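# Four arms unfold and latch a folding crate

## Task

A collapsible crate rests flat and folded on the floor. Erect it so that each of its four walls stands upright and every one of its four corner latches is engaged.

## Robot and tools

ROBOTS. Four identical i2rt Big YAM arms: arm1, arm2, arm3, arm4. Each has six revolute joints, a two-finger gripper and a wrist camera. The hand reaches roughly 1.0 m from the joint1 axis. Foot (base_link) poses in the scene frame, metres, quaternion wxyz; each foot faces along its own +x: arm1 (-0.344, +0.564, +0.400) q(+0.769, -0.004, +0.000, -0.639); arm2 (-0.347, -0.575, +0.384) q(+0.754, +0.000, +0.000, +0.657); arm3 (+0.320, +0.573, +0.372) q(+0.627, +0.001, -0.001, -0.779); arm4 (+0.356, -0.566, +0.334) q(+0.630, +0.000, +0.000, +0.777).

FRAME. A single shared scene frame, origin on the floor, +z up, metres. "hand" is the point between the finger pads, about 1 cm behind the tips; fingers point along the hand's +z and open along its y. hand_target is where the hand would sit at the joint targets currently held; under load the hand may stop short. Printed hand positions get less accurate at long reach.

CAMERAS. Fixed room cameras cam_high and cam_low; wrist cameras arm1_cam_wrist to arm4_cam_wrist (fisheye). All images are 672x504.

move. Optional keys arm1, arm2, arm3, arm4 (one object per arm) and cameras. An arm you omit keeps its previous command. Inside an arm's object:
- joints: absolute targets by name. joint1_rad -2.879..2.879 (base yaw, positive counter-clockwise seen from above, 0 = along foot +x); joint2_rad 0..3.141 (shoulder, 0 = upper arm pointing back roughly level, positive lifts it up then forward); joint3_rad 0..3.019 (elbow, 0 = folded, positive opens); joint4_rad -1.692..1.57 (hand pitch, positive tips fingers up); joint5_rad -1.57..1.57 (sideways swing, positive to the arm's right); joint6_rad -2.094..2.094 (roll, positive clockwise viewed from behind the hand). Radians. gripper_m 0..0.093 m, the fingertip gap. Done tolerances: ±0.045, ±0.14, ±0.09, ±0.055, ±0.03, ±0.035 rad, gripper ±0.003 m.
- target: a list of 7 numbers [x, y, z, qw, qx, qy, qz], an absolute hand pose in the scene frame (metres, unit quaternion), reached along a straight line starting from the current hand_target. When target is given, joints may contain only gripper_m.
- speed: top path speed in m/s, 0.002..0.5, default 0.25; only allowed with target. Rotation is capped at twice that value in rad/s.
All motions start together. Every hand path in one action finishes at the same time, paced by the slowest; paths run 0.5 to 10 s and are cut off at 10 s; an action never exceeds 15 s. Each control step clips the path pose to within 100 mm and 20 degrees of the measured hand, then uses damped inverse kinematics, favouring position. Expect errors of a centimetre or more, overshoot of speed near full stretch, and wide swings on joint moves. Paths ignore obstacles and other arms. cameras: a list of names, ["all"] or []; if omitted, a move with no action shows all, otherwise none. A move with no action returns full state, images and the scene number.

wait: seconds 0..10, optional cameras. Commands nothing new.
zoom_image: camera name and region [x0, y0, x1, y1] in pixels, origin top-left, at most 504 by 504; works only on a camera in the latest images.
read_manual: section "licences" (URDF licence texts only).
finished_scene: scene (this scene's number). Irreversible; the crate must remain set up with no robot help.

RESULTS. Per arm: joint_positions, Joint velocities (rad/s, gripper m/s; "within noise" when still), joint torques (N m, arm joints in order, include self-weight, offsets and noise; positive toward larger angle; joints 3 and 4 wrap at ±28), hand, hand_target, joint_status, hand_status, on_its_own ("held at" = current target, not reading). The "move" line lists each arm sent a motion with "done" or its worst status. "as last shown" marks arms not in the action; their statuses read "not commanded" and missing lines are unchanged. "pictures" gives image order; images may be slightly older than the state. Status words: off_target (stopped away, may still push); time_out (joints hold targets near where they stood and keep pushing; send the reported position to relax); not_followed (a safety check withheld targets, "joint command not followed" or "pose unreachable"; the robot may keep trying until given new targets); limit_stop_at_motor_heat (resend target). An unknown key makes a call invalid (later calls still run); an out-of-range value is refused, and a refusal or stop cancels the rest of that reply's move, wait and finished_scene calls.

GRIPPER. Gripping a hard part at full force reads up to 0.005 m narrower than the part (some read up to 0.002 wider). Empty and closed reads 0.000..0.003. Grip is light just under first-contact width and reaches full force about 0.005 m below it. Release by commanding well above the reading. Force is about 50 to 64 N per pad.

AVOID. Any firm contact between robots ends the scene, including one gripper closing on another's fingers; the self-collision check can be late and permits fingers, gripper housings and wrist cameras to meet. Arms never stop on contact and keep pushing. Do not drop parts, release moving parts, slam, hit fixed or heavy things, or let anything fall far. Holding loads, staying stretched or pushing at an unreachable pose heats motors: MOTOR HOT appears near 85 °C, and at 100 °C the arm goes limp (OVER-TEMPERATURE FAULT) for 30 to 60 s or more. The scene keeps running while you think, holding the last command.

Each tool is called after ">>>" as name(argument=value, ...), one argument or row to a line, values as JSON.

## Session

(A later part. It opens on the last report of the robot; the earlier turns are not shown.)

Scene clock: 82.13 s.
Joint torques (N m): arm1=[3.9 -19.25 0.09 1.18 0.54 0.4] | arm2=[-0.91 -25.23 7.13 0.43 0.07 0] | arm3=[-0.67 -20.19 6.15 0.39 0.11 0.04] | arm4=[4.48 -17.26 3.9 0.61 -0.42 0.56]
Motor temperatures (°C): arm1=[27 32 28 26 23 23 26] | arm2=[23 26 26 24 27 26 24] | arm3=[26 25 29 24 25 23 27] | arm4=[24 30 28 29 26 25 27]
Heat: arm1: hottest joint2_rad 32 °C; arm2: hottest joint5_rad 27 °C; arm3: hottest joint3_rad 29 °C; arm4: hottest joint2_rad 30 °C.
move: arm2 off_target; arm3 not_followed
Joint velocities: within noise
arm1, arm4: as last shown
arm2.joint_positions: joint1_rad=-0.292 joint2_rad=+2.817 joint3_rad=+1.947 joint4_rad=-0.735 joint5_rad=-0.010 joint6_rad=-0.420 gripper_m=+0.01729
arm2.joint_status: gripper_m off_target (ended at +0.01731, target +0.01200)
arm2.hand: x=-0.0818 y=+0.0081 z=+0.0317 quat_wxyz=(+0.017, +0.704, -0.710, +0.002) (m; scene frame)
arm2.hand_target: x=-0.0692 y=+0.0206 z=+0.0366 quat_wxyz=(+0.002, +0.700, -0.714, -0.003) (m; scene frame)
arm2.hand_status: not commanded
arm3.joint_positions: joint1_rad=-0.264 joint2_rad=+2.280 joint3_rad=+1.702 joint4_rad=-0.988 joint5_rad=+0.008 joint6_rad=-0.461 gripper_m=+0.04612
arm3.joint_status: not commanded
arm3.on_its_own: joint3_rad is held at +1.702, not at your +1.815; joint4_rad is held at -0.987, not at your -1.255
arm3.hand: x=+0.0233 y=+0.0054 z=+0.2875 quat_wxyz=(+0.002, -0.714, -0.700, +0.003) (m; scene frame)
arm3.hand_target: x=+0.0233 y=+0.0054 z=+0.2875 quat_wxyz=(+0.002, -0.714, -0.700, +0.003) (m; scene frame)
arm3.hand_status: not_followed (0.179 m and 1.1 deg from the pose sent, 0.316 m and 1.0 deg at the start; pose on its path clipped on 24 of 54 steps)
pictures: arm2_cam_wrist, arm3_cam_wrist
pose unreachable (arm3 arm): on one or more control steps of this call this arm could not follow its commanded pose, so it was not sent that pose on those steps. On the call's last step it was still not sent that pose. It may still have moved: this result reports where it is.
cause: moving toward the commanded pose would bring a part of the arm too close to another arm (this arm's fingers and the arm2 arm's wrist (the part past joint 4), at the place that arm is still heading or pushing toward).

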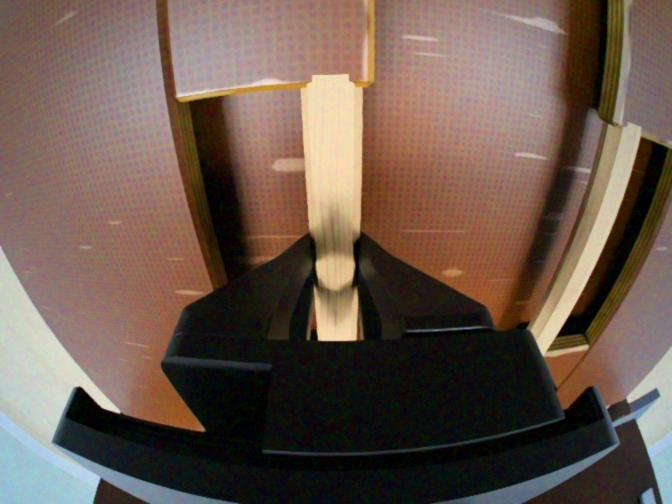

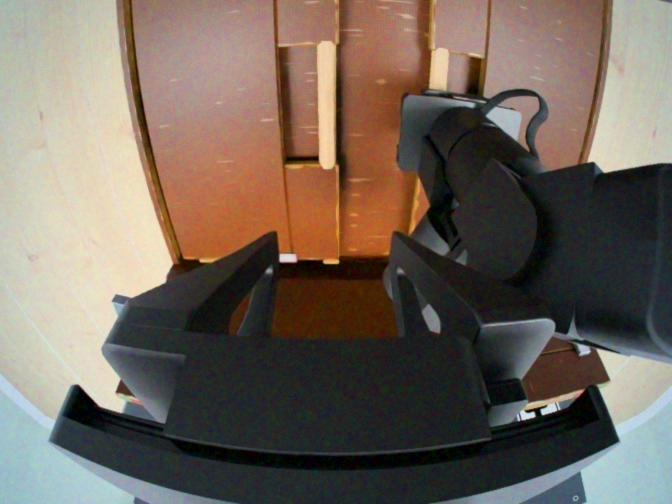

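>>> move(
  arm2={"target": [-0.095, 0.022, 0.105, -0.0308, 0.7064, -0.7064, 0.0308], "speed": 0.1},
)

>>> move(
  arm2={"target": [-0.130, 0.023, 0.162, -0.0617, 0.7044, -0.7044, 0.0617], "speed": 0.1},
)

>>> move(
  arm2={"target": [-0.182, 0.025, 0.207, -0.0923, 0.701, -0.701, 0.0923], "speed": 0.1},
  cameras=["cam_high", "arm2_cam_wrist"],
)

Scene clock: 86.60 s.
Joint torques (N m): arm1=[3.72 -19.78 -0.08 1.18 0.47 0.4] | arm2=[1.14 -30.62 3.52 -0.57 -0.42 0.13] | arm3=[-0.26 -19.78 6.05 0.34 0.12 0.07] | arm4=[4.54 -17.32 3.89 0.62 -0.42 0.56]
Motor temperatures (°C): arm1=[27 32 28 26 23 23 26] | arm2=[23 26 26 24 27 26 25] | arm3=[26 25 29 23 25 23 27] | arm4=[24 30 28 29 26 25 27]
Heat: arm1: hottest joint2_rad 32 °C; arm2: hottest joint5_rad 27 °C; arm3: hottest joint3_rad 29 °C; arm4: hottest joint2_rad 30 °C.
move: arm2 off_target
Joint velocities: within noise
arm1.joint_positions: joint1_rad=+0.821 joint2_rad=+2.159 joint3_rad=+0.810 joint4_rad=+0.213 joint5_rad=+0.668 joint6_rad=-0.656 gripper_m=+0.01674
arm1.joint_status: not commanded
arm1.hand: x=-0.0133 y=+0.2251 z=+0.2443 quat_wxyz=(+0.019, -0.027, -0.924, +0.382) (m; scene frame)
arm1.hand_target: x=-0.0096 y=+0.2478 z=+0.2464 quat_wxyz=(+0.011, -0.018, -0.925, +0.379) (m; scene frame)
arm1.hand_status: not commanded
arm2.joint_positions: joint1_rad=-0.258 joint2_rad=+2.710 joint3_rad=+1.818 joint4_rad=-0.662 joint5_rad=+0.100 joint6_rad=-0.392 gripper_m=+0.01729
arm2.joint_status: not commanded
arm2.hand: x=-0.0846 y=+0.0078 z=+0.0677 quat_wxyz=(-0.028, +0.705, -0.707, +0.043) (m; scene frame)
arm2.hand_target: x=-0.0900 y=+0.0238 z=+0.1037 quat_wxyz=(-0.037, +0.705, -0.707, +0.033) (m; scene frame)
arm2.hand_status: off_target (0.041 m and 1.5 deg from the pose sent, 0.076 m and 6.5 deg at the start)
arm3, arm4: as last shown
arm3.on_its_own: joint3_rad is held at +1.702, not at your +1.815; joint4_rad is held at -0.987, not at your -1.255
pictures: none

Scene clock: 87.93 s.
Joint torques (N m): arm1=[3.55 -19.55 -0.01 1.2 0.51 0.42] | arm2=[3.49 -29.51 3.81 -0.95 -0.66 0.4] | arm3=[-0.91 -19.6 6.16 0.36 0.11 0.03] | arm4=[4.07 -17.03 4.27 0.62 -0.49 0.51]
Motor temperatures (°C): arm1=[27 32 28 26 23 23 26] | arm2=[23 26 26 24 27 26 25] | arm3=[26 26 29 23 25 23 27] | arm4=[24 30 28 29 26 25 27]
Heat: arm1: hottest joint2_rad 32 °C; arm2: hottest joint5_rad 27 °C; arm3: hottest joint3_rad 29 °C; arm4: hottest joint2_rad 30 °C.
move: arm2 off_target
Joint velocities: within noise
arm1, arm3: as last shown
arm2.joint_positions: joint1_rad=-0.206 joint2_rad=+2.561 joint3_rad=+1.685 joint4_rad=-0.653 joint5_rad=+0.185 joint6_rad=-0.343 gripper_m=+0.01699
arm2.joint_status: not commanded
arm2.hand: x=-0.1044 y=+0.0083 z=+0.1278 quat_wxyz=(-0.059, +0.703, -0.705, +0.074) (m; scene frame)
arm2.hand_target: x=-0.1294 y=+0.0236 z=+0.1598 quat_wxyz=(-0.062, +0.705, -0.704, +0.062) (m; scene frame)
arm2.hand_status: off_target (0.045 m and 1.5 deg from the pose sent, 0.106 m and 4.4 deg at the start)
arm3.on_its_own: joint3_rad is held at +1.702, not at your +1.815; joint4_rad is held at -0.987, not at your -1.255
arm4.joint_positions: joint1_rad=+0.792 joint2_rad=+2.039 joint3_rad=+0.938 joint4_rad=-0.020 joint5_rad=+0.697 joint6_rad=-0.685 gripper_m=+0.01672
arm4.joint_status: not commanded
arm4.hand: x=-0.0181 y=-0.1926 z=+0.2448 quat_wxyz=(-0.393, +0.919, -0.024, +0.026) (m; scene frame)
arm4.hand_target: x=-0.0267 y=-0.2087 z=+0.2442 quat_wxyz=(-0.384, +0.923, -0.021, +0.011) (m; scene frame)
arm4.hand_status: not commanded
pictures: none

Scene clock: 89.27 s.
Joint torques (N m): arm1=[3.9 -19.43 0.08 1.22 0.51 0.38] | arm2=[5.48 -27.99 4.27 -0.83 -1.26 0.59] | arm3=[-1.08 -19.43 6.05 0.43 0.1 0.07] | arm4=[3.9 -16.85 4.42 0.61 -0.5 0.49]
Motor temperatures (°C): arm1=[27 32 28 26 23 23 26] | arm2=[23 27 26 24 27 26 25] | arm3=[26 26 29 23 25 23 27] | arm4=[24 30 28 29 26 25 27]
Heat: arm1: hottest joint2_rad 32 °C; arm2: hottest joint2_rad 27 °C; arm3: hottest joint3_rad 29 °C; arm4: hottest joint2_rad 30 °C.
move: arm2 off_target
Joint velocities: within noise
arm1, arm3: as last shown
arm2.joint_positions: joint1_rad=-0.124 joint2_rad=+2.441 joint3_rad=+1.590 joint4_rad=-0.676 joint5_rad=+0.291 joint6_rad=-0.260 gripper_m=+0.01673
arm2.joint_status: not commanded
arm2.hand: x=-0.1387 y=+0.0086 z=+0.1794 quat_wxyz=(-0.092, +0.697, -0.702, +0.115) (m; scene frame)
arm2.hand_target: x=-0.1799 y=+0.0246 z=+0.2053 quat_wxyz=(-0.092, +0.702, -0.700, +0.093) (m; scene frame)
arm2.hand_status: off_target (0.054 m and 2.6 deg from the pose sent, 0.112 m and 4.4 deg at the start)
arm3.on_its_own: joint3_rad is held at +1.702, not at your +1.815; joint4_rad is held at -0.987, not at your -1.255
arm4.joint_positions: joint1_rad=+0.794 joint2_rad=+2.038 joint3_rad=+0.937 joint4_rad=-0.020 joint5_rad=+0.697 joint6_rad=-0.683 gripper_m=+0.01672
arm4.joint_status: not commanded
arm4.hand: x=-0.0183 y=-0.1935 z=+0.2452 quat_wxyz=(-0.393, +0.919, -0.024, +0.025) (m; scene frame)
arm4.hand_target: x=-0.0270 y=-0.2085 z=+0.2446 quat_wxyz=(-0.384, +0.923, -0.021, +0.010) (m; scene frame)
arm4.hand_status: not commanded
pictures: arm2_cam_wrist, cam_high

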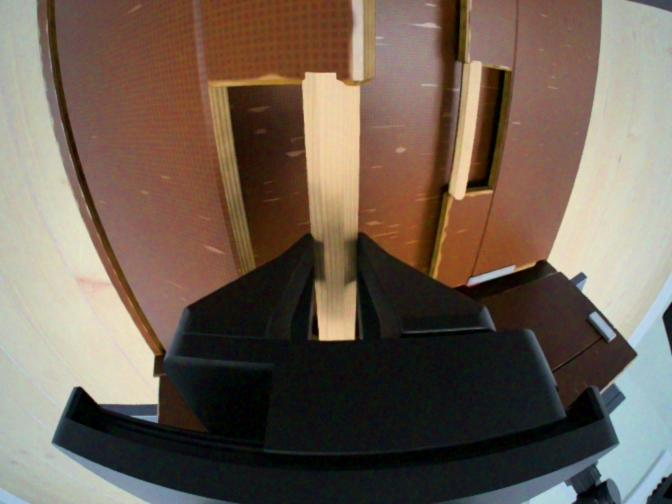

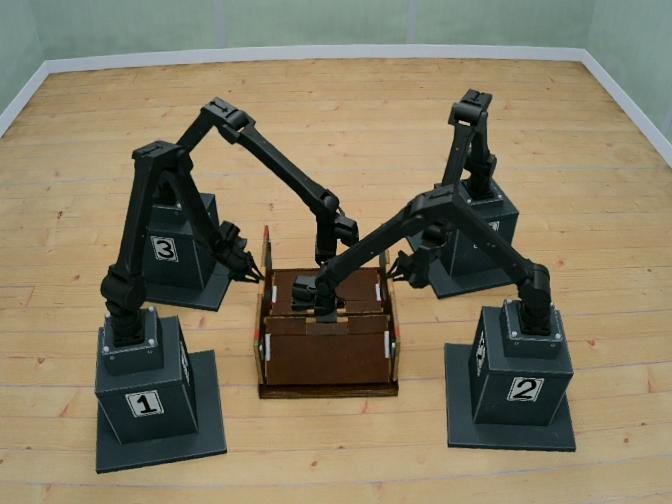

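>>> move(
  arm2={"target": [-0.232, 0.026, 0.225, -0.1228, 0.6964, -0.6964, 0.1228], "speed": 0.1},
)

>>> move(
  arm2={"target": [-0.282, 0.027, 0.234, -0.1228, 0.6964, -0.6964, 0.1228], "speed": 0.09},
  arm3={"target": [0.036, -0.012, 0.17, 0, 0.7071, 0.7071, 0], "speed": 0.25},
)

>>> move(
  arm2={"target": [-0.322, 0.028, 0.245, -0.1228, 0.6964, -0.6964, 0.1228], "speed": 0.08},
  arm3={"target": [0.036, -0.012, 0.105, 0, 0.7071, 0.7071, 0], "speed": 0.25},
  cameras=["cam_high", "arm3_cam_wrist"],
)

Scene clock: 93.10 s.
Joint torques (N m): arm1=[3.96 -19.55 0.03 1.17 0.47 0.41] | arm2=[7.06 -25.7 4.67 -0.25 -1.8 0.63] | arm3=[-0.67 -20.13 5.98 0.4 0.1 0.07] | arm4=[3.84 -16.85 4.42 0.61 -0.53 0.49]
Motor temperatures (°C): arm1=[27 32 28 26 23 23 26] | arm2=[23 27 26 24 27 26 25] | arm3=[26 26 29 23 25 23 27] | arm4=[24 30 28 29 26 25 27]
Heat: arm1: hottest joint2_rad 32 °C; arm2: hottest joint2_rad 27 °C; arm3: hottest joint3_rad 29 °C; arm4: hottest joint2_rad 30 °C.
move: arm2 off_target
Joint velocities: within noise
arm1, arm3: as last shown
arm2.joint_positions: joint1_rad=-0.039 joint2_rad=+2.378 joint3_rad=+1.548 joint4_rad=-0.719 joint5_rad=+0.396 joint6_rad=-0.156 gripper_m=+0.01674
arm2.joint_status: not commanded
arm2.hand: x=-0.1746 y=+0.0095 z=+0.2114 quat_wxyz=(-0.124, +0.685, -0.701, +0.154) (m; scene frame)
arm2.hand_target: x=-0.2294 y=+0.0243 z=+0.2242 quat_wxyz=(-0.122, +0.697, -0.696, +0.124) (m; scene frame)
arm2.hand_status: off_target (0.061 m and 3.8 deg from the pose sent, 0.105 m and 3.7 deg at the start)
arm3.on_its_own: joint3_rad is held at +1.702, not at your +1.815; joint4_rad is held at -0.987, not at your -1.255
arm4.joint_positions: joint1_rad=+0.795 joint2_rad=+2.038 joint3_rad=+0.937 joint4_rad=-0.020 joint5_rad=+0.697 joint6_rad=-0.682 gripper_m=+0.01672
arm4.joint_status: not commanded
arm4.hand: x=-0.0188 y=-0.1940 z=+0.2452 quat_wxyz=(-0.393, +0.919, -0.024, +0.025) (m; scene frame)
arm4.hand_target: x=-0.0274 y=-0.2089 z=+0.2445 quat_wxyz=(-0.384, +0.923, -0.021, +0.010) (m; scene frame)
arm4.hand_status: not commanded
pictures: none

Scene clock: 94.70 s.
Joint torques (N m): arm1=[3.72 -19.84 0.1 1.26 0.52 0.43] | arm2=[7.59 -22.95 5.52 0.51 -2.27 0.53] | arm3=[0.56 -18.84 8.06 0.65 -0.01 0.11] | arm4=[3.84 -16.85 4.45 0.61 -0.53 0.48]
Motor temperatures (°C): arm1=[27 33 28 26 23 23 26] | arm2=[23 27 26 24 28 26 25] | arm3=[26 26 29 23 25 23 27] | arm4=[24 30 28 29 26 25 27]
Heat: arm1: hottest joint2_rad 33 °C; arm2: hottest joint5_rad 28 °C; arm3: hottest joint3_rad 29 °C; arm4: hottest joint2_rad 30 °C.
move: arm2 off_target; arm3 off_target
Joint velocities: within noise
arm1, arm4: as last shown
arm2.joint_positions: joint1_rad=+0.040 joint2_rad=+2.328 joint3_rad=+1.532 joint4_rad=-0.791 joint5_rad=+0.409 joint6_rad=-0.059 gripper_m=+0.01674
arm2.joint_status: not commanded
arm2.hand: x=-0.2199 y=+0.0102 z=+0.2370 quat_wxyz=(-0.126, +0.680, -0.704, +0.159) (m; scene frame)
arm2.hand_target: x=-0.2797 y=+0.0229 z=+0.2347 quat_wxyz=(-0.120, +0.698, -0.695, +0.126) (m; scene frame)
arm2.hand_status: off_target (0.064 m and 4.7 deg from the pose sent, 0.111 m and 3.8 deg at the start)
arm3.joint_positions: joint1_rad=-0.239 joint2_rad=+2.476 joint3_rad=+1.725 joint4_rad=-0.845 joint5_rad=+0.006 joint6_rad=-0.461 gripper_m=+0.04612
arm3.joint_status: not commanded
arm3.hand: x=+0.0409 y=+0.0042 z=+0.1727 quat_wxyz=(+0.006, -0.705, -0.709, -0.012) (m; scene frame)
arm3.hand_target: x=+0.0410 y=-0.0128 z=+0.1701 quat_wxyz=(+0.000, -0.704, -0.710, +0.000) (m; scene frame)
arm3.hand_status: off_target (0.017 m and 1.6 deg from the pose sent, 0.119 m and 1.1 deg at the start)
arm4.hand_target: x=-0.0275 y=-0.2087 z=+0.2446 quat_wxyz=(-0.384, +0.923, -0.021, +0.010) (m; scene frame)
pictures: none

Scene clock: 96.17 s.
Joint torques (N m): arm1=[3.6 -19.78 0.09 1.22 0.53 0.38] | arm2=[5.54 -21.54 6.75 1.09 -2.15 0.34] | arm3=[-0.26 -18.73 7.73 0.58 -0.04 0.14] | arm4=[3.84 -16.79 4.46 0.61 -0.53 0.48]
Motor temperatures (°C): arm1=[27 33 28 26 23 23 26] | arm2=[23 27 26 24 28 26 25] | arm3=[26 26 29 23 25 23 27] | arm4=[24 30 28 29 26 25 27]
Heat: arm1: hottest joint2_rad 33 °C; arm2: hottest joint5_rad 28 °C; arm3: hottest joint3_rad 29 °C; arm4: hottest joint2_rad 30 °C.
move: arm2 off_target; arm3 off_target
Joint velocities: within noise
arm1.joint_positions: joint1_rad=+0.821 joint2_rad=+2.159 joint3_rad=+0.810 joint4_rad=+0.213 joint5_rad=+0.668 joint6_rad=-0.655 gripper_m=+0.01674
arm1.joint_status: not commanded
arm1.hand: x=-0.0133 y=+0.2251 z=+0.2443 quat_wxyz=(+0.019, -0.028, -0.924, +0.382) (m; scene frame)
arm1.hand_target: x=-0.0096 y=+0.2478 z=+0.2464 quat_wxyz=(+0.010, -0.019, -0.925, +0.379) (m; scene frame)
arm1.hand_status: not commanded
arm2.joint_positions: joint1_rad=+0.130 joint2_rad=+2.298 joint3_rad=+1.527 joint4_rad=-0.852 joint5_rad=+0.407 joint6_rad=+0.031 gripper_m=+0.01645
arm2.joint_status: not commanded
arm2.hand: x=-0.2736 y=+0.0104 z=+0.2527 quat_wxyz=(-0.127, +0.683, -0.701, +0.160) (m; scene frame)
arm2.hand_target: x=-0.3202 y=+0.0256 z=+0.2462 quat_wxyz=(-0.123, +0.696, -0.696, +0.124) (m; scene frame)
arm2.hand_status: off_target (0.052 m and 4.6 deg from the pose sent, 0.104 m and 4.7 deg at the start)
arm3.joint_positions: joint1_rad=-0.247 joint2_rad=+2.598 joint3_rad=+1.783 joint4_rad=-0.774 joint5_rad=+0.006 joint6_rad=-0.459 gripper_m=+0.04612
arm3.joint_status: not commanded
arm3.hand: x=+0.0348 y=+0.0026 z=+0.1132 quat_wxyz=(+0.005, -0.708, -0.706, -0.009) (m; scene frame)
arm3.hand_target: x=+0.0320 y=-0.0086 z=+0.1056 quat_wxyz=(+0.000, -0.710, -0.704, +0.000) (m; scene frame)
arm3.hand_status: off_target (0.017 m and 1.1 deg from the pose sent, 0.070 m and 1.6 deg at the start)
arm4: as last shown
arm4.hand_target: x=-0.0274 y=-0.2087 z=+0.2444 quat_wxyz=(-0.384, +0.923, -0.021, +0.010) (m; scene frame)
pictures: arm3_cam_wrist, cam_high

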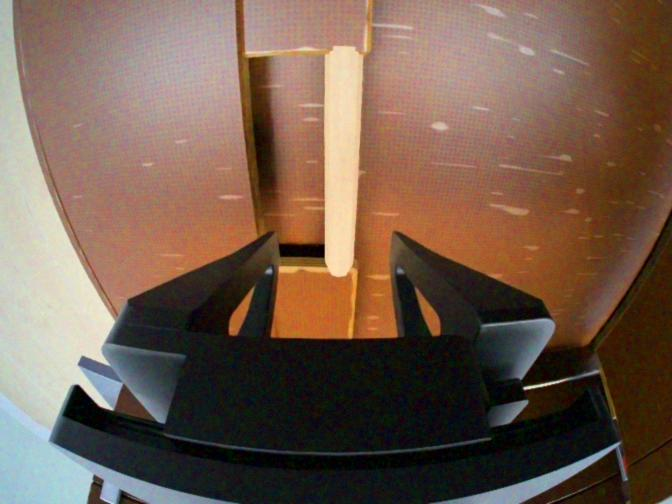

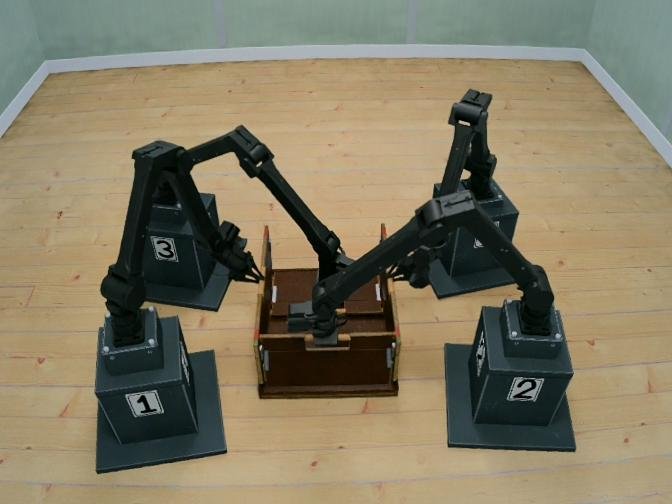

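>>> move(
  arm2={"target": [-0.352, 0.028, 0.247, -0.1228, 0.6964, -0.6964, 0.1228], "speed": 0.08},
  arm3={"target": [0.030, -0.012, 0.06, 0, 0.7071, 0.7071, 0], "speed": 0.15},
)

>>> move(
  arm2={"target": [-0.377, 0.028, 0.247, -0.1228, 0.6964, -0.6964, 0.1228], "speed": 0.08},
  arm3={"target": [0.030, -0.012, 0.027, 0, 0.7071, 0.7071, 0], "speed": 0.1},
  cameras=["cam_high", "arm3_cam_wrist"],
)

Scene clock: 99.47 s.
Joint torques (N m): arm1=[3.72 -19.49 0.09 1.22 0.46 0.41] | arm2=[5.83 -21.01 7.58 0.66 -2.3 0.38] | arm3=[0.21 -18.67 7.35 0.58 -0.04 0.04] | arm4=[3.84 -16.85 4.46 0.61 -0.53 0.48]
Motor temperatures (°C): arm1=[27 33 28 26 23 23 26] | arm2=[23 28 26 24 29 26 25] | arm3=[26 26 29 23 25 23 27] | arm4=[24 30 28 29 26 25 27]
Heat: arm1: hottest joint2_rad 33 °C; arm2: hottest joint5_rad 29 °C; arm3: hottest joint3_rad 29 °C; arm4: hottest joint2_rad 30 °C.
move: arm2 off_target; arm3 off_target
Joint velocities: within noise
arm1.joint_positions: joint1_rad=+0.821 joint2_rad=+2.159 joint3_rad=+0.810 joint4_rad=+0.213 joint5_rad=+0.669 joint6_rad=-0.655 gripper_m=+0.01674
arm1.joint_status: not commanded
arm1.hand: x=-0.0135 y=+0.2250 z=+0.2445 quat_wxyz=(+0.019, -0.028, -0.923, +0.382) (m; scene frame)
arm1.hand_target: x=-0.0096 y=+0.2476 z=+0.2466 quat_wxyz=(+0.011, -0.019, -0.925, +0.379) (m; scene frame)
arm1.hand_status: not commanded
arm2.joint_positions: joint1_rad=+0.176 joint2_rad=+2.295 joint3_rad=+1.527 joint4_rad=-0.869 joint5_rad=+0.409 joint6_rad=+0.079 gripper_m=+0.01620
arm2.joint_status: not commanded
arm2.hand: x=-0.3002 y=+0.0100 z=+0.2548 quat_wxyz=(-0.130, +0.683, -0.701, +0.159) (m; scene frame)
arm2.hand_target: x=-0.3506 y=+0.0247 z=+0.2478 quat_wxyz=(-0.122, +0.697, -0.695, +0.124) (m; scene frame)
arm2.hand_status: off_target (0.055 m and 4.5 deg from the pose sent, 0.081 m and 4.6 deg at the start)
arm3.joint_positions: joint1_rad=-0.247 joint2_rad=+2.699 joint3_rad=+1.858 joint4_rad=-0.742 joint5_rad=+0.006 joint6_rad=-0.459 gripper_m=+0.04612
arm3.joint_status: not commanded
arm3.hand: x=+0.0321 y=-0.0030 z=+0.0694 quat_wxyz=(+0.004, -0.708, -0.706, -0.006) (m; scene frame)
arm3.hand_target: x=+0.0302 y=-0.0113 z=+0.0600 quat_wxyz=(+0.000, -0.707, -0.707, +0.000) (m; scene frame)
arm3.hand_status: off_target (0.013 m and 0.8 deg from the pose sent, 0.055 m and 1.1 deg at the start)
arm4: as last shown
arm4.hand_target: x=-0.0274 y=-0.2086 z=+0.2444 quat_wxyz=(-0.384, +0.923, -0.021, +0.010) (m; scene frame)
pictures: none

Scene clock: 100.87 s.
Joint torques (N m): arm1=[2.9 -20.19 0.13 1.33 0.48 0.39] | arm2=[9.23 -20.89 7.87 0.13 -2.41 0.61] | arm3=[-0.26 -18.73 7.23 0.76 -0.03 0.06] | arm4=[3.84 -16.85 4.46 0.62 -0.53 0.48]
Motor temperatures (°C): arm1=[27 33 28 26 23 23 26] | arm2=[23 28 26 24 29 26 25] | arm3=[26 26 29 23 25 23 27] | arm4=[24 30 27 29 26 25 27]
Heat: arm1: hottest joint2_rad 33 °C; arm2: hottest joint5_rad 29 °C; arm3: hottest joint3_rad 29 °C; arm4: hottest joint2_rad 30 °C.
move: arm2 off_target; arm3 off_target
Joint velocities: within noise
arm1, arm4: as last shown
arm2.joint_positions: joint1_rad=+0.176 joint2_rad=+2.295 joint3_rad=+1.529 joint4_rad=-0.872 joint5_rad=+0.409 joint6_rad=+0.099 gripper_m=+0.01620
arm2.joint_status: not commanded
arm2.hand: x=-0.3002 y=+0.0101 z=+0.2552 quat_wxyz=(-0.132, +0.676, -0.707, +0.158) (m; scene frame)
arm2.hand_target: x=-0.3734 y=+0.0223 z=+0.2486 quat_wxyz=(-0.122, +0.697, -0.696, +0.124) (m; scene frame)
arm2.hand_status: off_target (0.079 m and 5.0 deg from the pose sent, 0.079 m and 4.5 deg at the start)
arm3.joint_positions: joint1_rad=-0.247 joint2_rad=+2.769 joint3_rad=+1.912 joint4_rad=-0.724 joint5_rad=+0.006 joint6_rad=-0.459 gripper_m=+0.04612
arm3.joint_status: not commanded
arm3.hand: x=+0.0314 y=-0.0046 z=+0.0387 quat_wxyz=(+0.004, -0.708, -0.706, -0.005) (m; scene frame)
arm3.hand_target: x=+0.0303 y=-0.0113 z=+0.0275 quat_wxyz=(+0.000, -0.707, -0.707, +0.000) (m; scene frame)
arm3.hand_status: off_target (0.014 m and 0.7 deg from the pose sent, 0.043 m and 0.8 deg at the start)
pictures: arm3_cam_wrist, cam_high

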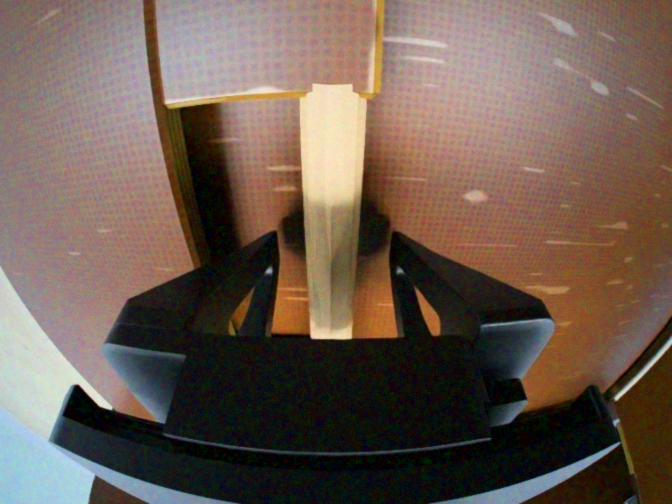

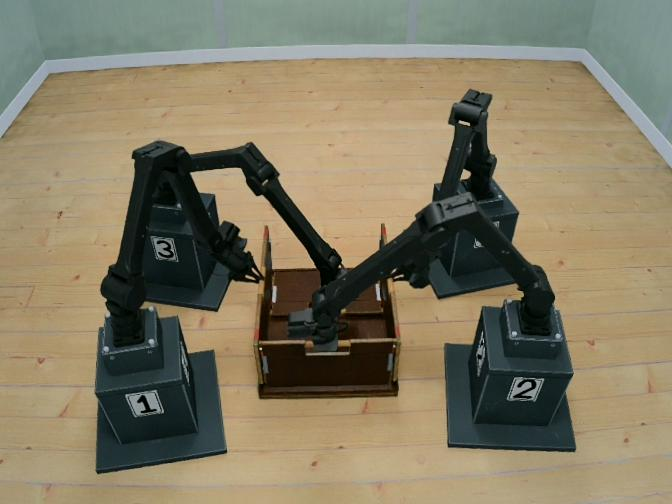

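>>> move(
  arm2={"target": [-0.235, 0.022, 0.25, -0.1228, 0.6964, -0.6964, 0.1228], "speed": 0.12},
  arm3={"joints": {"gripper_m": 0.012}},
  cameras=["cam_high", "arm3_cam_wrist"],
)

>>> zoom_image(
  camera="cam_high",
  region=[240, 210, 430, 410],
)

Scene clock: 104.77 s.
Joint torques (N m): arm1=[3.96 -19.43 0.03 1.28 0.48 0.41] | arm2=[-7.24 -21.36 6.05 2.3 0.69 -0.55] | arm3=[-0.15 -18.96 7.1 0.68 -0.02 0.05] | arm4=[3.84 -16.85 4.46 0.61 -0.53 0.48]
Motor temperatures (°C): arm1=[27 33 28 26 23 23 26] | arm2=[24 28 26 24 29 26 25] | arm3=[26 26 30 23 25 23 27] | arm4=[24 30 27 29 26 25 28]
Heat: arm1: hottest joint2_rad 33 °C; arm2: hottest joint5_rad 29 °C; arm3: hottest joint3_rad 30 °C; arm4: hottest joint2_rad 30 °C.
move: arm2 off_target; arm3 off_target
Joint velocities: within noise
arm1, arm4: as last shown
arm2.joint_positions: joint1_rad=+0.144 joint2_rad=+2.272 joint3_rad=+1.496 joint4_rad=-0.821 joint5_rad=+0.329 joint6_rad=-0.025 gripper_m=+0.01619
arm2.joint_status: not commanded
arm2.hand: x=-0.2944 y=+0.0097 z=+0.2541 quat_wxyz=(-0.106, +0.710, -0.684, +0.126) (m; scene frame)
arm2.hand_target: x=-0.2445 y=+0.0188 z=+0.2504 quat_wxyz=(-0.121, +0.697, -0.697, +0.120) (m; scene frame)
arm2.hand_status: off_target (0.061 m and 2.9 deg from the pose sent, 0.067 m and 5.0 deg at the start)
arm3.joint_positions: joint1_rad=-0.247 joint2_rad=+2.769 joint3_rad=+1.912 joint4_rad=-0.724 joint5_rad=-0.001 joint6_rad=-0.459 gripper_m=+0.01703
arm3.joint_status: gripper_m off_target (ended at +0.01706, target +0.01200)
arm3.hand: x=+0.0326 y=-0.0052 z=+0.0387 quat_wxyz=(+0.000, -0.708, -0.706, -0.006) (m; scene frame)
arm3.hand_target: x=+0.0312 y=-0.0117 z=+0.0275 quat_wxyz=(-0.003, -0.707, -0.707, -0.001) (m; scene frame)
arm3.hand_status: not commanded
pictures: arm3_cam_wrist, cam_high

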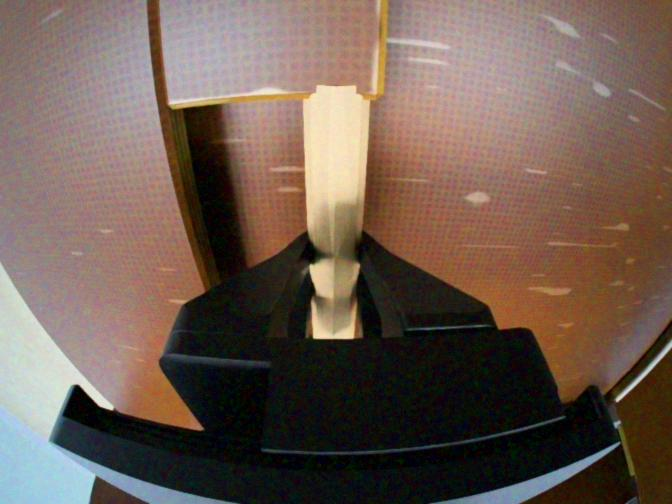

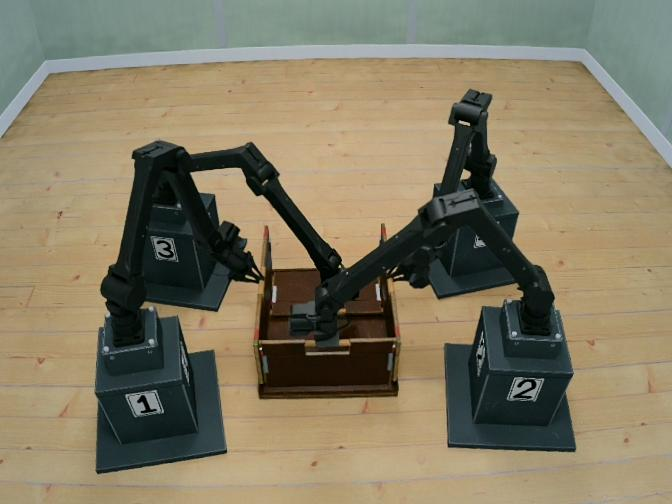

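Scaled by 2.520 from the camera's 672x504 image, which has a finer 960x720 frame.

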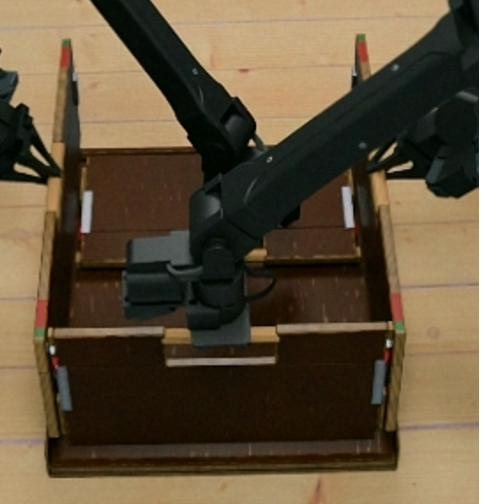

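>>> move(
  arm2={"target": [-0.297, 0.016, 0.253, -0.115, 0.700, -0.692, 0.135], "speed": 0.1},
  arm3={"target": [0.052, -0.012, 0.122, -0.0308, 0.7064, 0.7064, -0.0308], "speed": 0.1},
)

>>> move(
  arm2={"joints": {"gripper_m": 0.046}},
  arm3={"target": [0.098, -0.014, 0.19, -0.0617, 0.7044, 0.7044, -0.0617], "speed": 0.1},
  cameras=["arm2_cam_wrist", "cam_high"],
)

Scene clock: 109.00 s.
Joint torques (N m): arm1=[3.49 -19.02 0.02 1.22 0.48 0.41] | arm2=[0.15 -21.07 7.32 -0.28 0.39 0.05] | arm3=[0.91 -24.47 3.28 -0.69 -0.11 0.14] | arm4=[3.84 -16.85 4.46 0.61 -0.53 0.48]
Motor temperatures (°C): arm1=[27 33 28 26 23 23 26] | arm2=[24 29 26 24 29 26 25] | arm3=[26 27 30 23 25 23 27] | arm4=[24 30 27 29 26 25 28]
Heat: arm1: hottest joint2_rad 33 °C; arm2: hottest joint2_rad 29 °C; arm3: hottest joint3_rad 30 °C; arm4: hottest joint2_rad 30 °C.
move: arm2 done; arm3 off_target
Joint velocities: within noise
arm1, arm4: as last shown
arm2.joint_positions: joint1_rad=+0.153 joint2_rad=+2.274 joint3_rad=+1.496 joint4_rad=-0.823 joint5_rad=+0.350 joint6_rad=+0.008 gripper_m=+0.01619
arm2.joint_status: not commanded
arm2.hand: x=-0.2962 y=+0.0095 z=+0.2545 quat_wxyz=(-0.115, +0.701, -0.691, +0.132) (m; scene frame)
arm2.hand_target: x=-0.2973 y=+0.0163 z=+0.2529 quat_wxyz=(-0.116, +0.700, -0.692, +0.134) (m; scene frame)
arm2.hand_status: done (0.007 m and 0.3 deg from the pose sent, 0.007 m and 2.1 deg at the start)
arm3.joint_positions: joint1_rad=-0.210 joint2_rad=+2.622 joint3_rad=+1.762 joint4_rad=-0.673 joint5_rad=+0.097 joint6_rad=-0.419 gripper_m=+0.01701
arm3.joint_status: not commanded
arm3.hand: x=+0.0401 y=-0.0046 z=+0.0935 quat_wxyz=(+0.038, -0.709, -0.703, +0.034) (m; scene frame)
arm3.hand_target: x=+0.0501 y=-0.0142 z=+0.1208 quat_wxyz=(+0.032, -0.706, -0.707, +0.036) (m; scene frame)
arm3.hand_status: off_target (0.032 m and 1.0 deg from the pose sent, 0.086 m and 5.5 deg at the start)
pictures: none

Scene clock: 110.43 s.
Joint torques (N m): arm1=[3.66 -19.66 0.09 1.25 0.52 0.43] | arm2=[0.21 -21.48 7.24 -0.08 0.38 0.06] | arm3=[2.37 -23.53 3.73 -0.92 -0.48 0.25] | arm4=[3.84 -16.85 4.46 0.61 -0.53 0.48]
Motor temperatures (°C): arm1=[27 33 28 26 23 23 26] | arm2=[24 28 26 24 29 26 25] | arm3=[26 27 30 23 25 23 27] | arm4=[24 30 27 29 26 25 28]
Heat: arm1: hottest joint2_rad 33 °C; arm2: hottest joint5_rad 29 °C; arm3: hottest joint3_rad 30 °C; arm4: hottest joint2_rad 30 °C.
move: arm2 done; arm3 off_target
Joint velocities: within noise
arm1, arm4: as last shown
arm2.joint_positions: joint1_rad=+0.147 joint2_rad=+2.279 joint3_rad=+1.496 joint4_rad=-0.831 joint5_rad=+0.350 joint6_rad=-0.001 gripper_m=+0.04589
arm2.joint_status: all done
arm2.hand: x=-0.2926 y=+0.0062 z=+0.2520 quat_wxyz=(-0.110, +0.703, -0.689, +0.137) (m; scene frame)
arm2.hand_target: x=-0.2937 y=+0.0155 z=+0.2529 quat_wxyz=(-0.114, +0.701, -0.690, +0.135) (m; scene frame)
arm2.hand_status: not commanded
arm3.joint_positions: joint1_rad=-0.139 joint2_rad=+2.453 joint3_rad=+1.622 joint4_rad=-0.685 joint5_rad=+0.189 joint6_rad=-0.346 gripper_m=+0.01641
arm3.joint_status: not commanded
arm3.hand: x=+0.0715 y=-0.0040 z=+0.1625 quat_wxyz=(+0.073, -0.709, -0.699, +0.063) (m; scene frame)
arm3.hand_target: x=+0.0962 y=-0.0143 z=+0.1881 quat_wxyz=(+0.063, -0.702, -0.707, +0.062) (m; scene frame)
arm3.hand_status: off_target (0.039 m and 1.6 deg from the pose sent, 0.113 m and 4.3 deg at the start)
pictures: arm2_cam_wrist, cam_high

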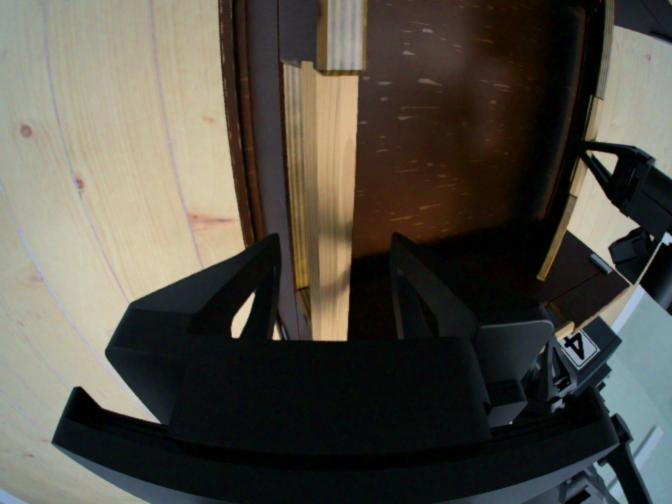

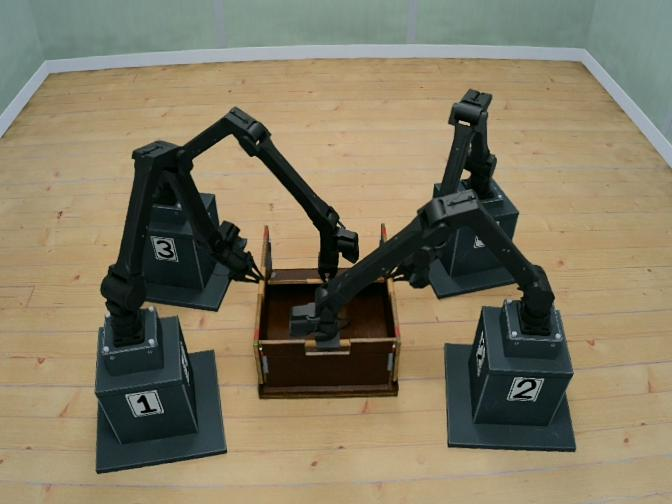

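>>> move(
  arm2={"target": [-0.333, 0.016, 0.362, -0.114, 0.701, -0.690, 0.135], "speed": 0.15},
  arm3={"target": [0.164, -0.016, 0.24, -0.0923, 0.701, 0.701, -0.0923], "speed": 0.1},
)

>>> move(
  arm3={"target": [0.229, -0.018, 0.262, -0.1228, 0.6964, 0.6964, -0.1228], "speed": 0.1},
)

>>> move(
  arm3={"target": [0.279, -0.020, 0.265, -0.1228, 0.6964, 0.6964, -0.1228], "speed": 0.09},
  cameras=["arm3_cam_wrist", "cam_high"],
)

Scene clock: 115.13 s.
Joint torques (N m): arm1=[3.37 -19.9 0.12 1.29 0.5 0.41] | arm2=[0.5 -24.23 8.39 -0.18 0.28 0.11] | arm3=[3.9 -22.24 4.41 -0.64 -0.95 0.34] | arm4=[3.84 -16.85 4.46 0.61 -0.53 0.48]
Motor temperatures (°C): arm1=[27 33 28 26 23 23 26] | arm2=[24 28 26 24 28 26 25] | arm3=[26 27 30 23 26 23 27] | arm4=[24 31 27 29 26 25 28]
Heat: arm1: hottest joint2_rad 33 °C; arm2: hottest joint2_rad 28 °C; arm3: hottest joint3_rad 30 °C; arm4: hottest joint2_rad 31 °C.
move: arm2 off_target; arm3 off_target
Joint velocities: within noise
arm1: as last shown
arm2.joint_positions: joint1_rad=+0.213 joint2_rad=+2.150 joint3_rad=+1.527 joint4_rad=-1.059 joint5_rad=+0.350 joint6_rad=+0.065 gripper_m=+0.04589
arm2.joint_status: not commanded
arm2.hand: x=-0.3303 y=-0.0023 z=+0.3360 quat_wxyz=(-0.096, +0.706, -0.684, +0.155) (m; scene frame)
arm2.hand_target: x=-0.3343 y=+0.0170 z=+0.3629 quat_wxyz=(-0.116, +0.702, -0.690, +0.134) (m; scene frame)
arm2.hand_status: off_target (0.032 m and 3.2 deg from the pose sent, 0.118 m and 0.6 deg at the start)
arm3.joint_positions: joint1_rad=-0.026 joint2_rad=+2.325 joint3_rad=+1.529 joint4_rad=-0.734 joint5_rad=+0.295 joint6_rad=-0.221 gripper_m=+0.01643
arm3.joint_status: not commanded
arm3.hand: x=+0.1260 y=-0.0041 z=+0.2178 quat_wxyz=(+0.113, -0.709, -0.690, +0.093) (m; scene frame)
arm3.hand_target: x=+0.1625 y=-0.0161 z=+0.2391 quat_wxyz=(+0.093, -0.701, -0.701, +0.092) (m; scene frame)
arm3.hand_status: off_target (0.046 m and 2.8 deg from the pose sent, 0.121 m and 4.1 deg at the start)
arm4.joint_positions: joint1_rad=+0.795 joint2_rad=+2.038 joint3_rad=+0.937 joint4_rad=-0.020 joint5_rad=+0.697 joint6_rad=-0.682 gripper_m=+0.01672
arm4.joint_status: not commanded
arm4.hand: x=-0.0188 y=-0.1940 z=+0.2452 quat_wxyz=(-0.393, +0.919, -0.024, +0.025) (m; scene frame)
arm4.hand_target: x=-0.0274 y=-0.2086 z=+0.2444 quat_wxyz=(-0.384, +0.923, -0.021, +0.010) (m; scene frame)
arm4.hand_status: not commanded
pictures: none

Scene clock: 116.53 s.
Joint torques (N m): arm1=[4.31 -19.19 0.06 1.29 0.45 0.42] | arm2=[0.32 -24.23 8.39 -0.17 0.28 0.11] | arm3=[3.66 -20.37 5.08 0.24 -0.88 0.22] | arm4=[3.84 -16.85 4.46 0.62 -0.53 0.48]
Motor temperatures (°C): arm1=[27 33 28 26 23 23 26] | arm2=[24 29 26 24 28 26 25] | arm3=[26 27 30 23 26 23 27] | arm4=[24 31 27 29 26 25 28]
Heat: arm1: hottest joint2_rad 33 °C; arm2: hottest joint2_rad 29 °C; arm3: hottest joint3_rad 30 °C; arm4: hottest joint2_rad 31 °C.
move: arm3 off_target
Joint velocities: within noise
arm1, arm2, arm4: as last shown
arm2.hand_target: x=-0.3343 y=+0.0170 z=+0.3629 quat_wxyz=(-0.115, +0.702, -0.690, +0.134) (m; scene frame)
arm3.joint_positions: joint1_rad=+0.108 joint2_rad=+2.262 joint3_rad=+1.495 joint4_rad=-0.814 joint5_rad=+0.387 joint6_rad=-0.074 gripper_m=+0.01645
arm3.joint_status: not commanded
arm3.hand: x=+0.1916 y=-0.0041 z=+0.2500 quat_wxyz=(+0.150, -0.705, -0.683, +0.118) (m; scene frame)
arm3.hand_target: x=+0.2270 y=-0.0156 z=+0.2615 quat_wxyz=(+0.127, -0.696, -0.697, +0.120) (m; scene frame)
arm3.hand_status: off_target (0.042 m and 3.7 deg from the pose sent, 0.113 m and 3.9 deg at the start)
pictures: none

Scene clock: 117.97 s.
Joint torques (N m): arm1=[4.01 -19.31 -0.08 1.13 0.52 0.41] | arm2=[0.38 -24.23 8.39 -0.2 0.28 0.11] | arm3=[3.55 -19.08 6.11 0.9 -0.95 0.21] | arm4=[3.84 -16.79 4.46 0.61 -0.53 0.48]
Motor temperatures (°C): arm1=[27 33 28 26 23 23 26] | arm2=[24 29 26 24 28 26 25] | arm3=[26 27 30 23 26 23 27] | arm4=[24 31 27 29 26 25 28]
Heat: arm1: hottest joint2_rad 33 °C; arm2: hottest joint2_rad 29 °C; arm3: hottest joint3_rad 30 °C; arm4: hottest joint2_rad 31 °C.
move: arm3 off_target
Joint velocities: within noise
arm1, arm2, arm4: as last shown
arm3.joint_positions: joint1_rad=+0.196 joint2_rad=+2.245 joint3_rad=+1.495 joint4_rad=-0.868 joint5_rad=+0.388 joint6_rad=+0.022 gripper_m=+0.01625
arm3.joint_status: not commanded
arm3.hand: x=+0.2433 y=-0.0048 z=+0.2601 quat_wxyz=(+0.152, -0.705, -0.683, +0.119) (m; scene frame)
arm3.hand_target: x=+0.2784 y=-0.0194 z=+0.2655 quat_wxyz=(+0.123, -0.696, -0.696, +0.123) (m; scene frame)
arm3.hand_status: off_target (0.039 m and 3.8 deg from the pose sent, 0.090 m and 3.7 deg at the start)
arm4.hand_target: x=-0.0273 y=-0.2085 z=+0.2444 quat_wxyz=(-0.384, +0.923, -0.021, +0.010) (m; scene frame)
pictures: arm3_cam_wrist, cam_high

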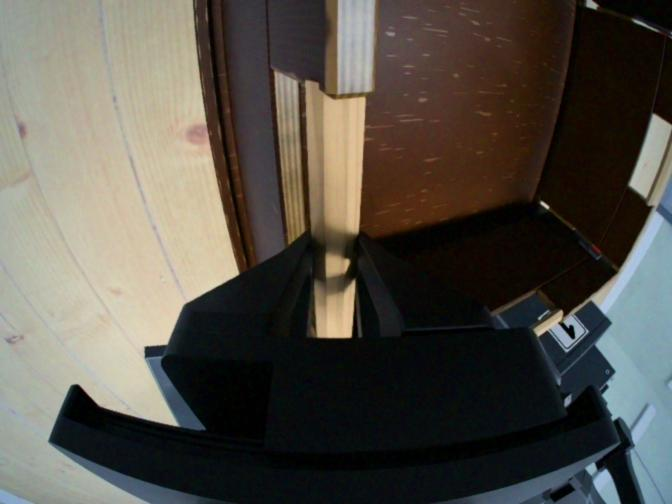

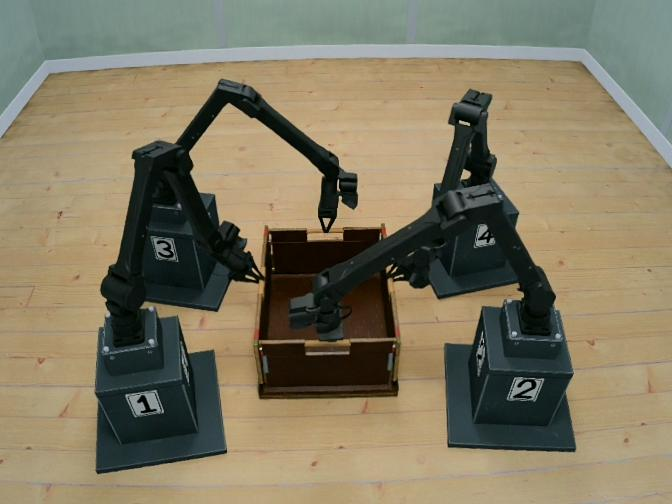

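>>> move(
  arm3={"target": [0.314, -0.020, 0.264, -0.1228, 0.6964, 0.6964, -0.1228], "speed": 0.08},
)

>>> move(
  arm3={"target": [0.345, -0.020, 0.263, -0.1228, 0.6964, 0.6964, -0.1228], "speed": 0.08},
)

>>> move(
  arm3={"target": [0.196, -0.018, 0.256, -0.1228, 0.6964, 0.6964, -0.1228], "speed": 0.15},
  cameras=["cam_high", "cam_low", "arm2_cam_wrist"],
)

>>> zoom_image(
  camera="cam_high",
  region=[240, 210, 430, 410],
)

Scene clock: 120.80 s.
Joint torques (N m): arm1=[3.84 -19.25 0.06 1.21 0.51 0.39] | arm2=[0.32 -24.18 8.39 -0.18 0.28 0.1] | arm3=[5.77 -17.85 6.52 0.25 -1.31 0.5] | arm4=[3.78 -16.85 4.46 0.61 -0.53 0.48]
Motor temperatures (°C): arm1=[27 33 28 26 23 23 26] | arm2=[24 29 26 24 28 26 25] | arm3=[26 27 30 23 26 23 28] | arm4=[24 31 27 29 26 25 28]
Heat: arm1: hottest joint2_rad 33 °C; arm2: hottest joint2_rad 29 °C; arm3: hottest joint3_rad 30 °C; arm4: hottest joint2_rad 31 °C.
move: arm3 off_target
Joint velocities: within noise
arm1.joint_positions: joint1_rad=+0.821 joint2_rad=+2.159 joint3_rad=+0.810 joint4_rad=+0.213 joint5_rad=+0.669 joint6_rad=-0.655 gripper_m=+0.01674
arm1.joint_status: not commanded
arm1.hand: x=-0.0135 y=+0.2250 z=+0.2445 quat_wxyz=(+0.019, -0.028, -0.923, +0.382) (m; scene frame)
arm1.hand_target: x=-0.0096 y=+0.2476 z=+0.2466 quat_wxyz=(+0.011, -0.019, -0.925, +0.379) (m; scene frame)
arm1.hand_status: not commanded
arm2, arm4: as last shown
arm3.joint_positions: joint1_rad=+0.223 joint2_rad=+2.245 joint3_rad=+1.495 joint4_rad=-0.876 joint5_rad=+0.397 joint6_rad=+0.055 gripper_m=+0.01620
arm3.joint_status: not commanded
arm3.hand: x=+0.2569 y=-0.0049 z=+0.2608 quat_wxyz=(+0.154, -0.706, -0.680, +0.124) (m; scene frame)
arm3.hand_target: x=+0.3119 y=-0.0173 z=+0.2640 quat_wxyz=(+0.124, -0.696, -0.697, +0.123) (m; scene frame)
arm3.hand_status: off_target (0.059 m and 4.1 deg from the pose sent, 0.072 m and 3.8 deg at the start)
pictures: none

Scene clock: 121.77 s.
Joint torques (N m): arm1=[3.96 -19.31 0.09 1.2 0.51 0.39] | arm2=[0.32 -24.23 8.39 -0.18 0.28 0.1] | arm3=[9.82 -18.67 6.91 -0.34 -1.44 0.87] | arm4=[3.84 -16.79 4.46 0.61 -0.53 0.48]
Motor temperatures (°C): arm1=[27 33 28 26 23 23 26] | arm2=[24 29 27 24 28 26 25] | arm3=[26 28 30 23 26 23 28] | arm4=[24 31 27 29 26 25 28]
Heat: arm1: hottest joint2_rad 33 °C; arm2: hottest joint2_rad 29 °C; arm3: hottest joint3_rad 30 °C; arm4: hottest joint2_rad 31 °C.
move: arm3 off_target
Joint velocities: within noise
arm1, arm2, arm4: as last shown
arm3.joint_positions: joint1_rad=+0.224 joint2_rad=+2.245 joint3_rad=+1.495 joint4_rad=-0.877 joint5_rad=+0.397 joint6_rad=+0.065 gripper_m=+0.01620
arm3.joint_status: not commanded
arm3.hand: x=+0.2578 y=-0.0046 z=+0.2609 quat_wxyz=(+0.154, -0.709, -0.677, +0.125) (m; scene frame)
arm3.hand_target: x=+0.3403 y=-0.0146 z=+0.2632 quat_wxyz=(+0.123, -0.695, -0.698, +0.122) (m; scene frame)
arm3.hand_status: off_target (0.089 m and 4.4 deg from the pose sent, 0.089 m and 4.1 deg at the start)
pictures: none

Scene clock: 123.37 s.
Joint torques (N m): arm1=[3.72 -19.6 0.09 1.4 0.49 0.45] | arm2=[0.32 -24.23 8.4 -0.2 0.28 0.11] | arm3=[-6.89 -17.79 5.7 3.19 0.59 -0.77] | arm4=[3.78 -16.79 4.46 0.62 -0.53 0.48]
Motor temperatures (°C): arm1=[27 33 28 26 23 23 26] | arm2=[24 30 27 24 28 26 25] | arm3=[26 28 30 23 26 23 28] | arm4=[24 31 27 29 26 25 28]
Heat: arm1: hottest joint2_rad 33 °C; arm2: hottest joint2_rad 30 °C; arm3: hottest joint3_rad 30 °C; arm4: hottest joint2_rad 31 °C.
move: arm3 off_target
Joint velocities: within noise
arm1, arm2, arm4: as last shown
arm3.joint_positions: joint1_rad=+0.196 joint2_rad=+2.234 joint3_rad=+1.484 joint4_rad=-0.857 joint5_rad=+0.339 joint6_rad=-0.013 gripper_m=+0.01620
arm3.joint_status: not commanded
arm3.hand: x=+0.2513 y=-0.0047 z=+0.2601 quat_wxyz=(+0.133, -0.697, -0.697, +0.104) (m; scene frame)
arm3.hand_target: x=+0.2049 y=-0.0147 z=+0.2567 quat_wxyz=(+0.123, -0.698, -0.696, +0.120) (m; scene frame)
arm3.hand_status: off_target (0.057 m and 2.5 deg from the pose sent, 0.063 m and 4.4 deg at the start)
pictures: arm2_cam_wrist, cam_high, cam_low

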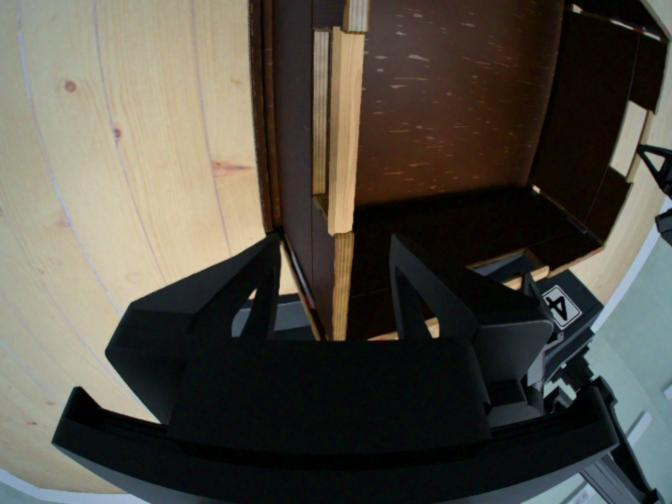

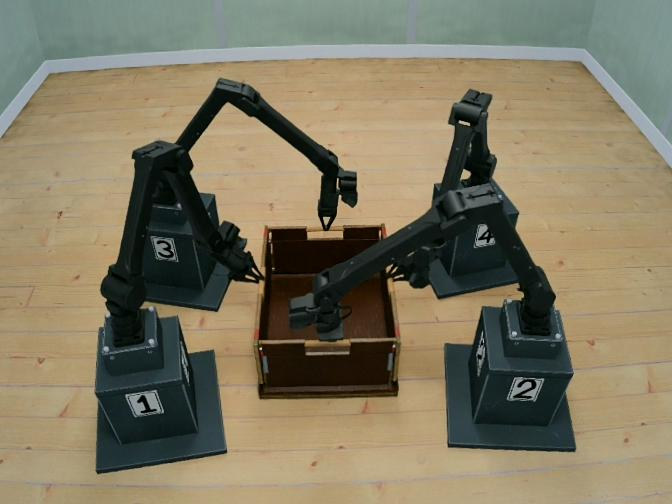

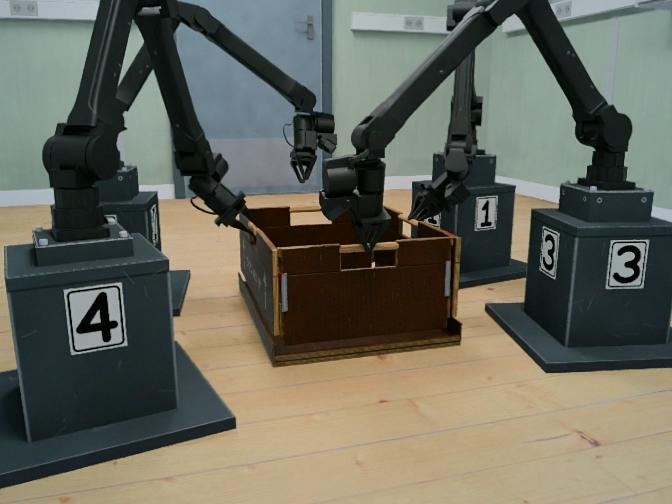

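Scaled by 2.520 from the camera's 672x504 image, which has a finer 960x720 frame.

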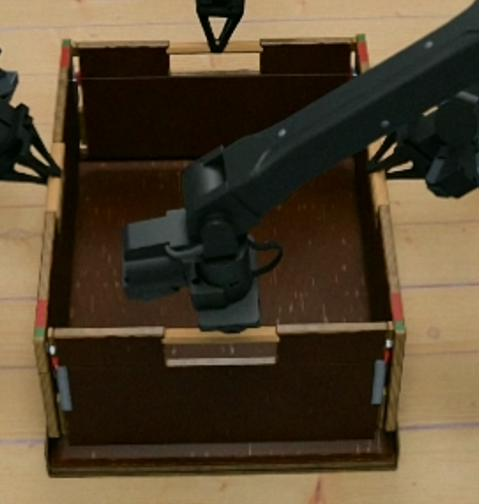

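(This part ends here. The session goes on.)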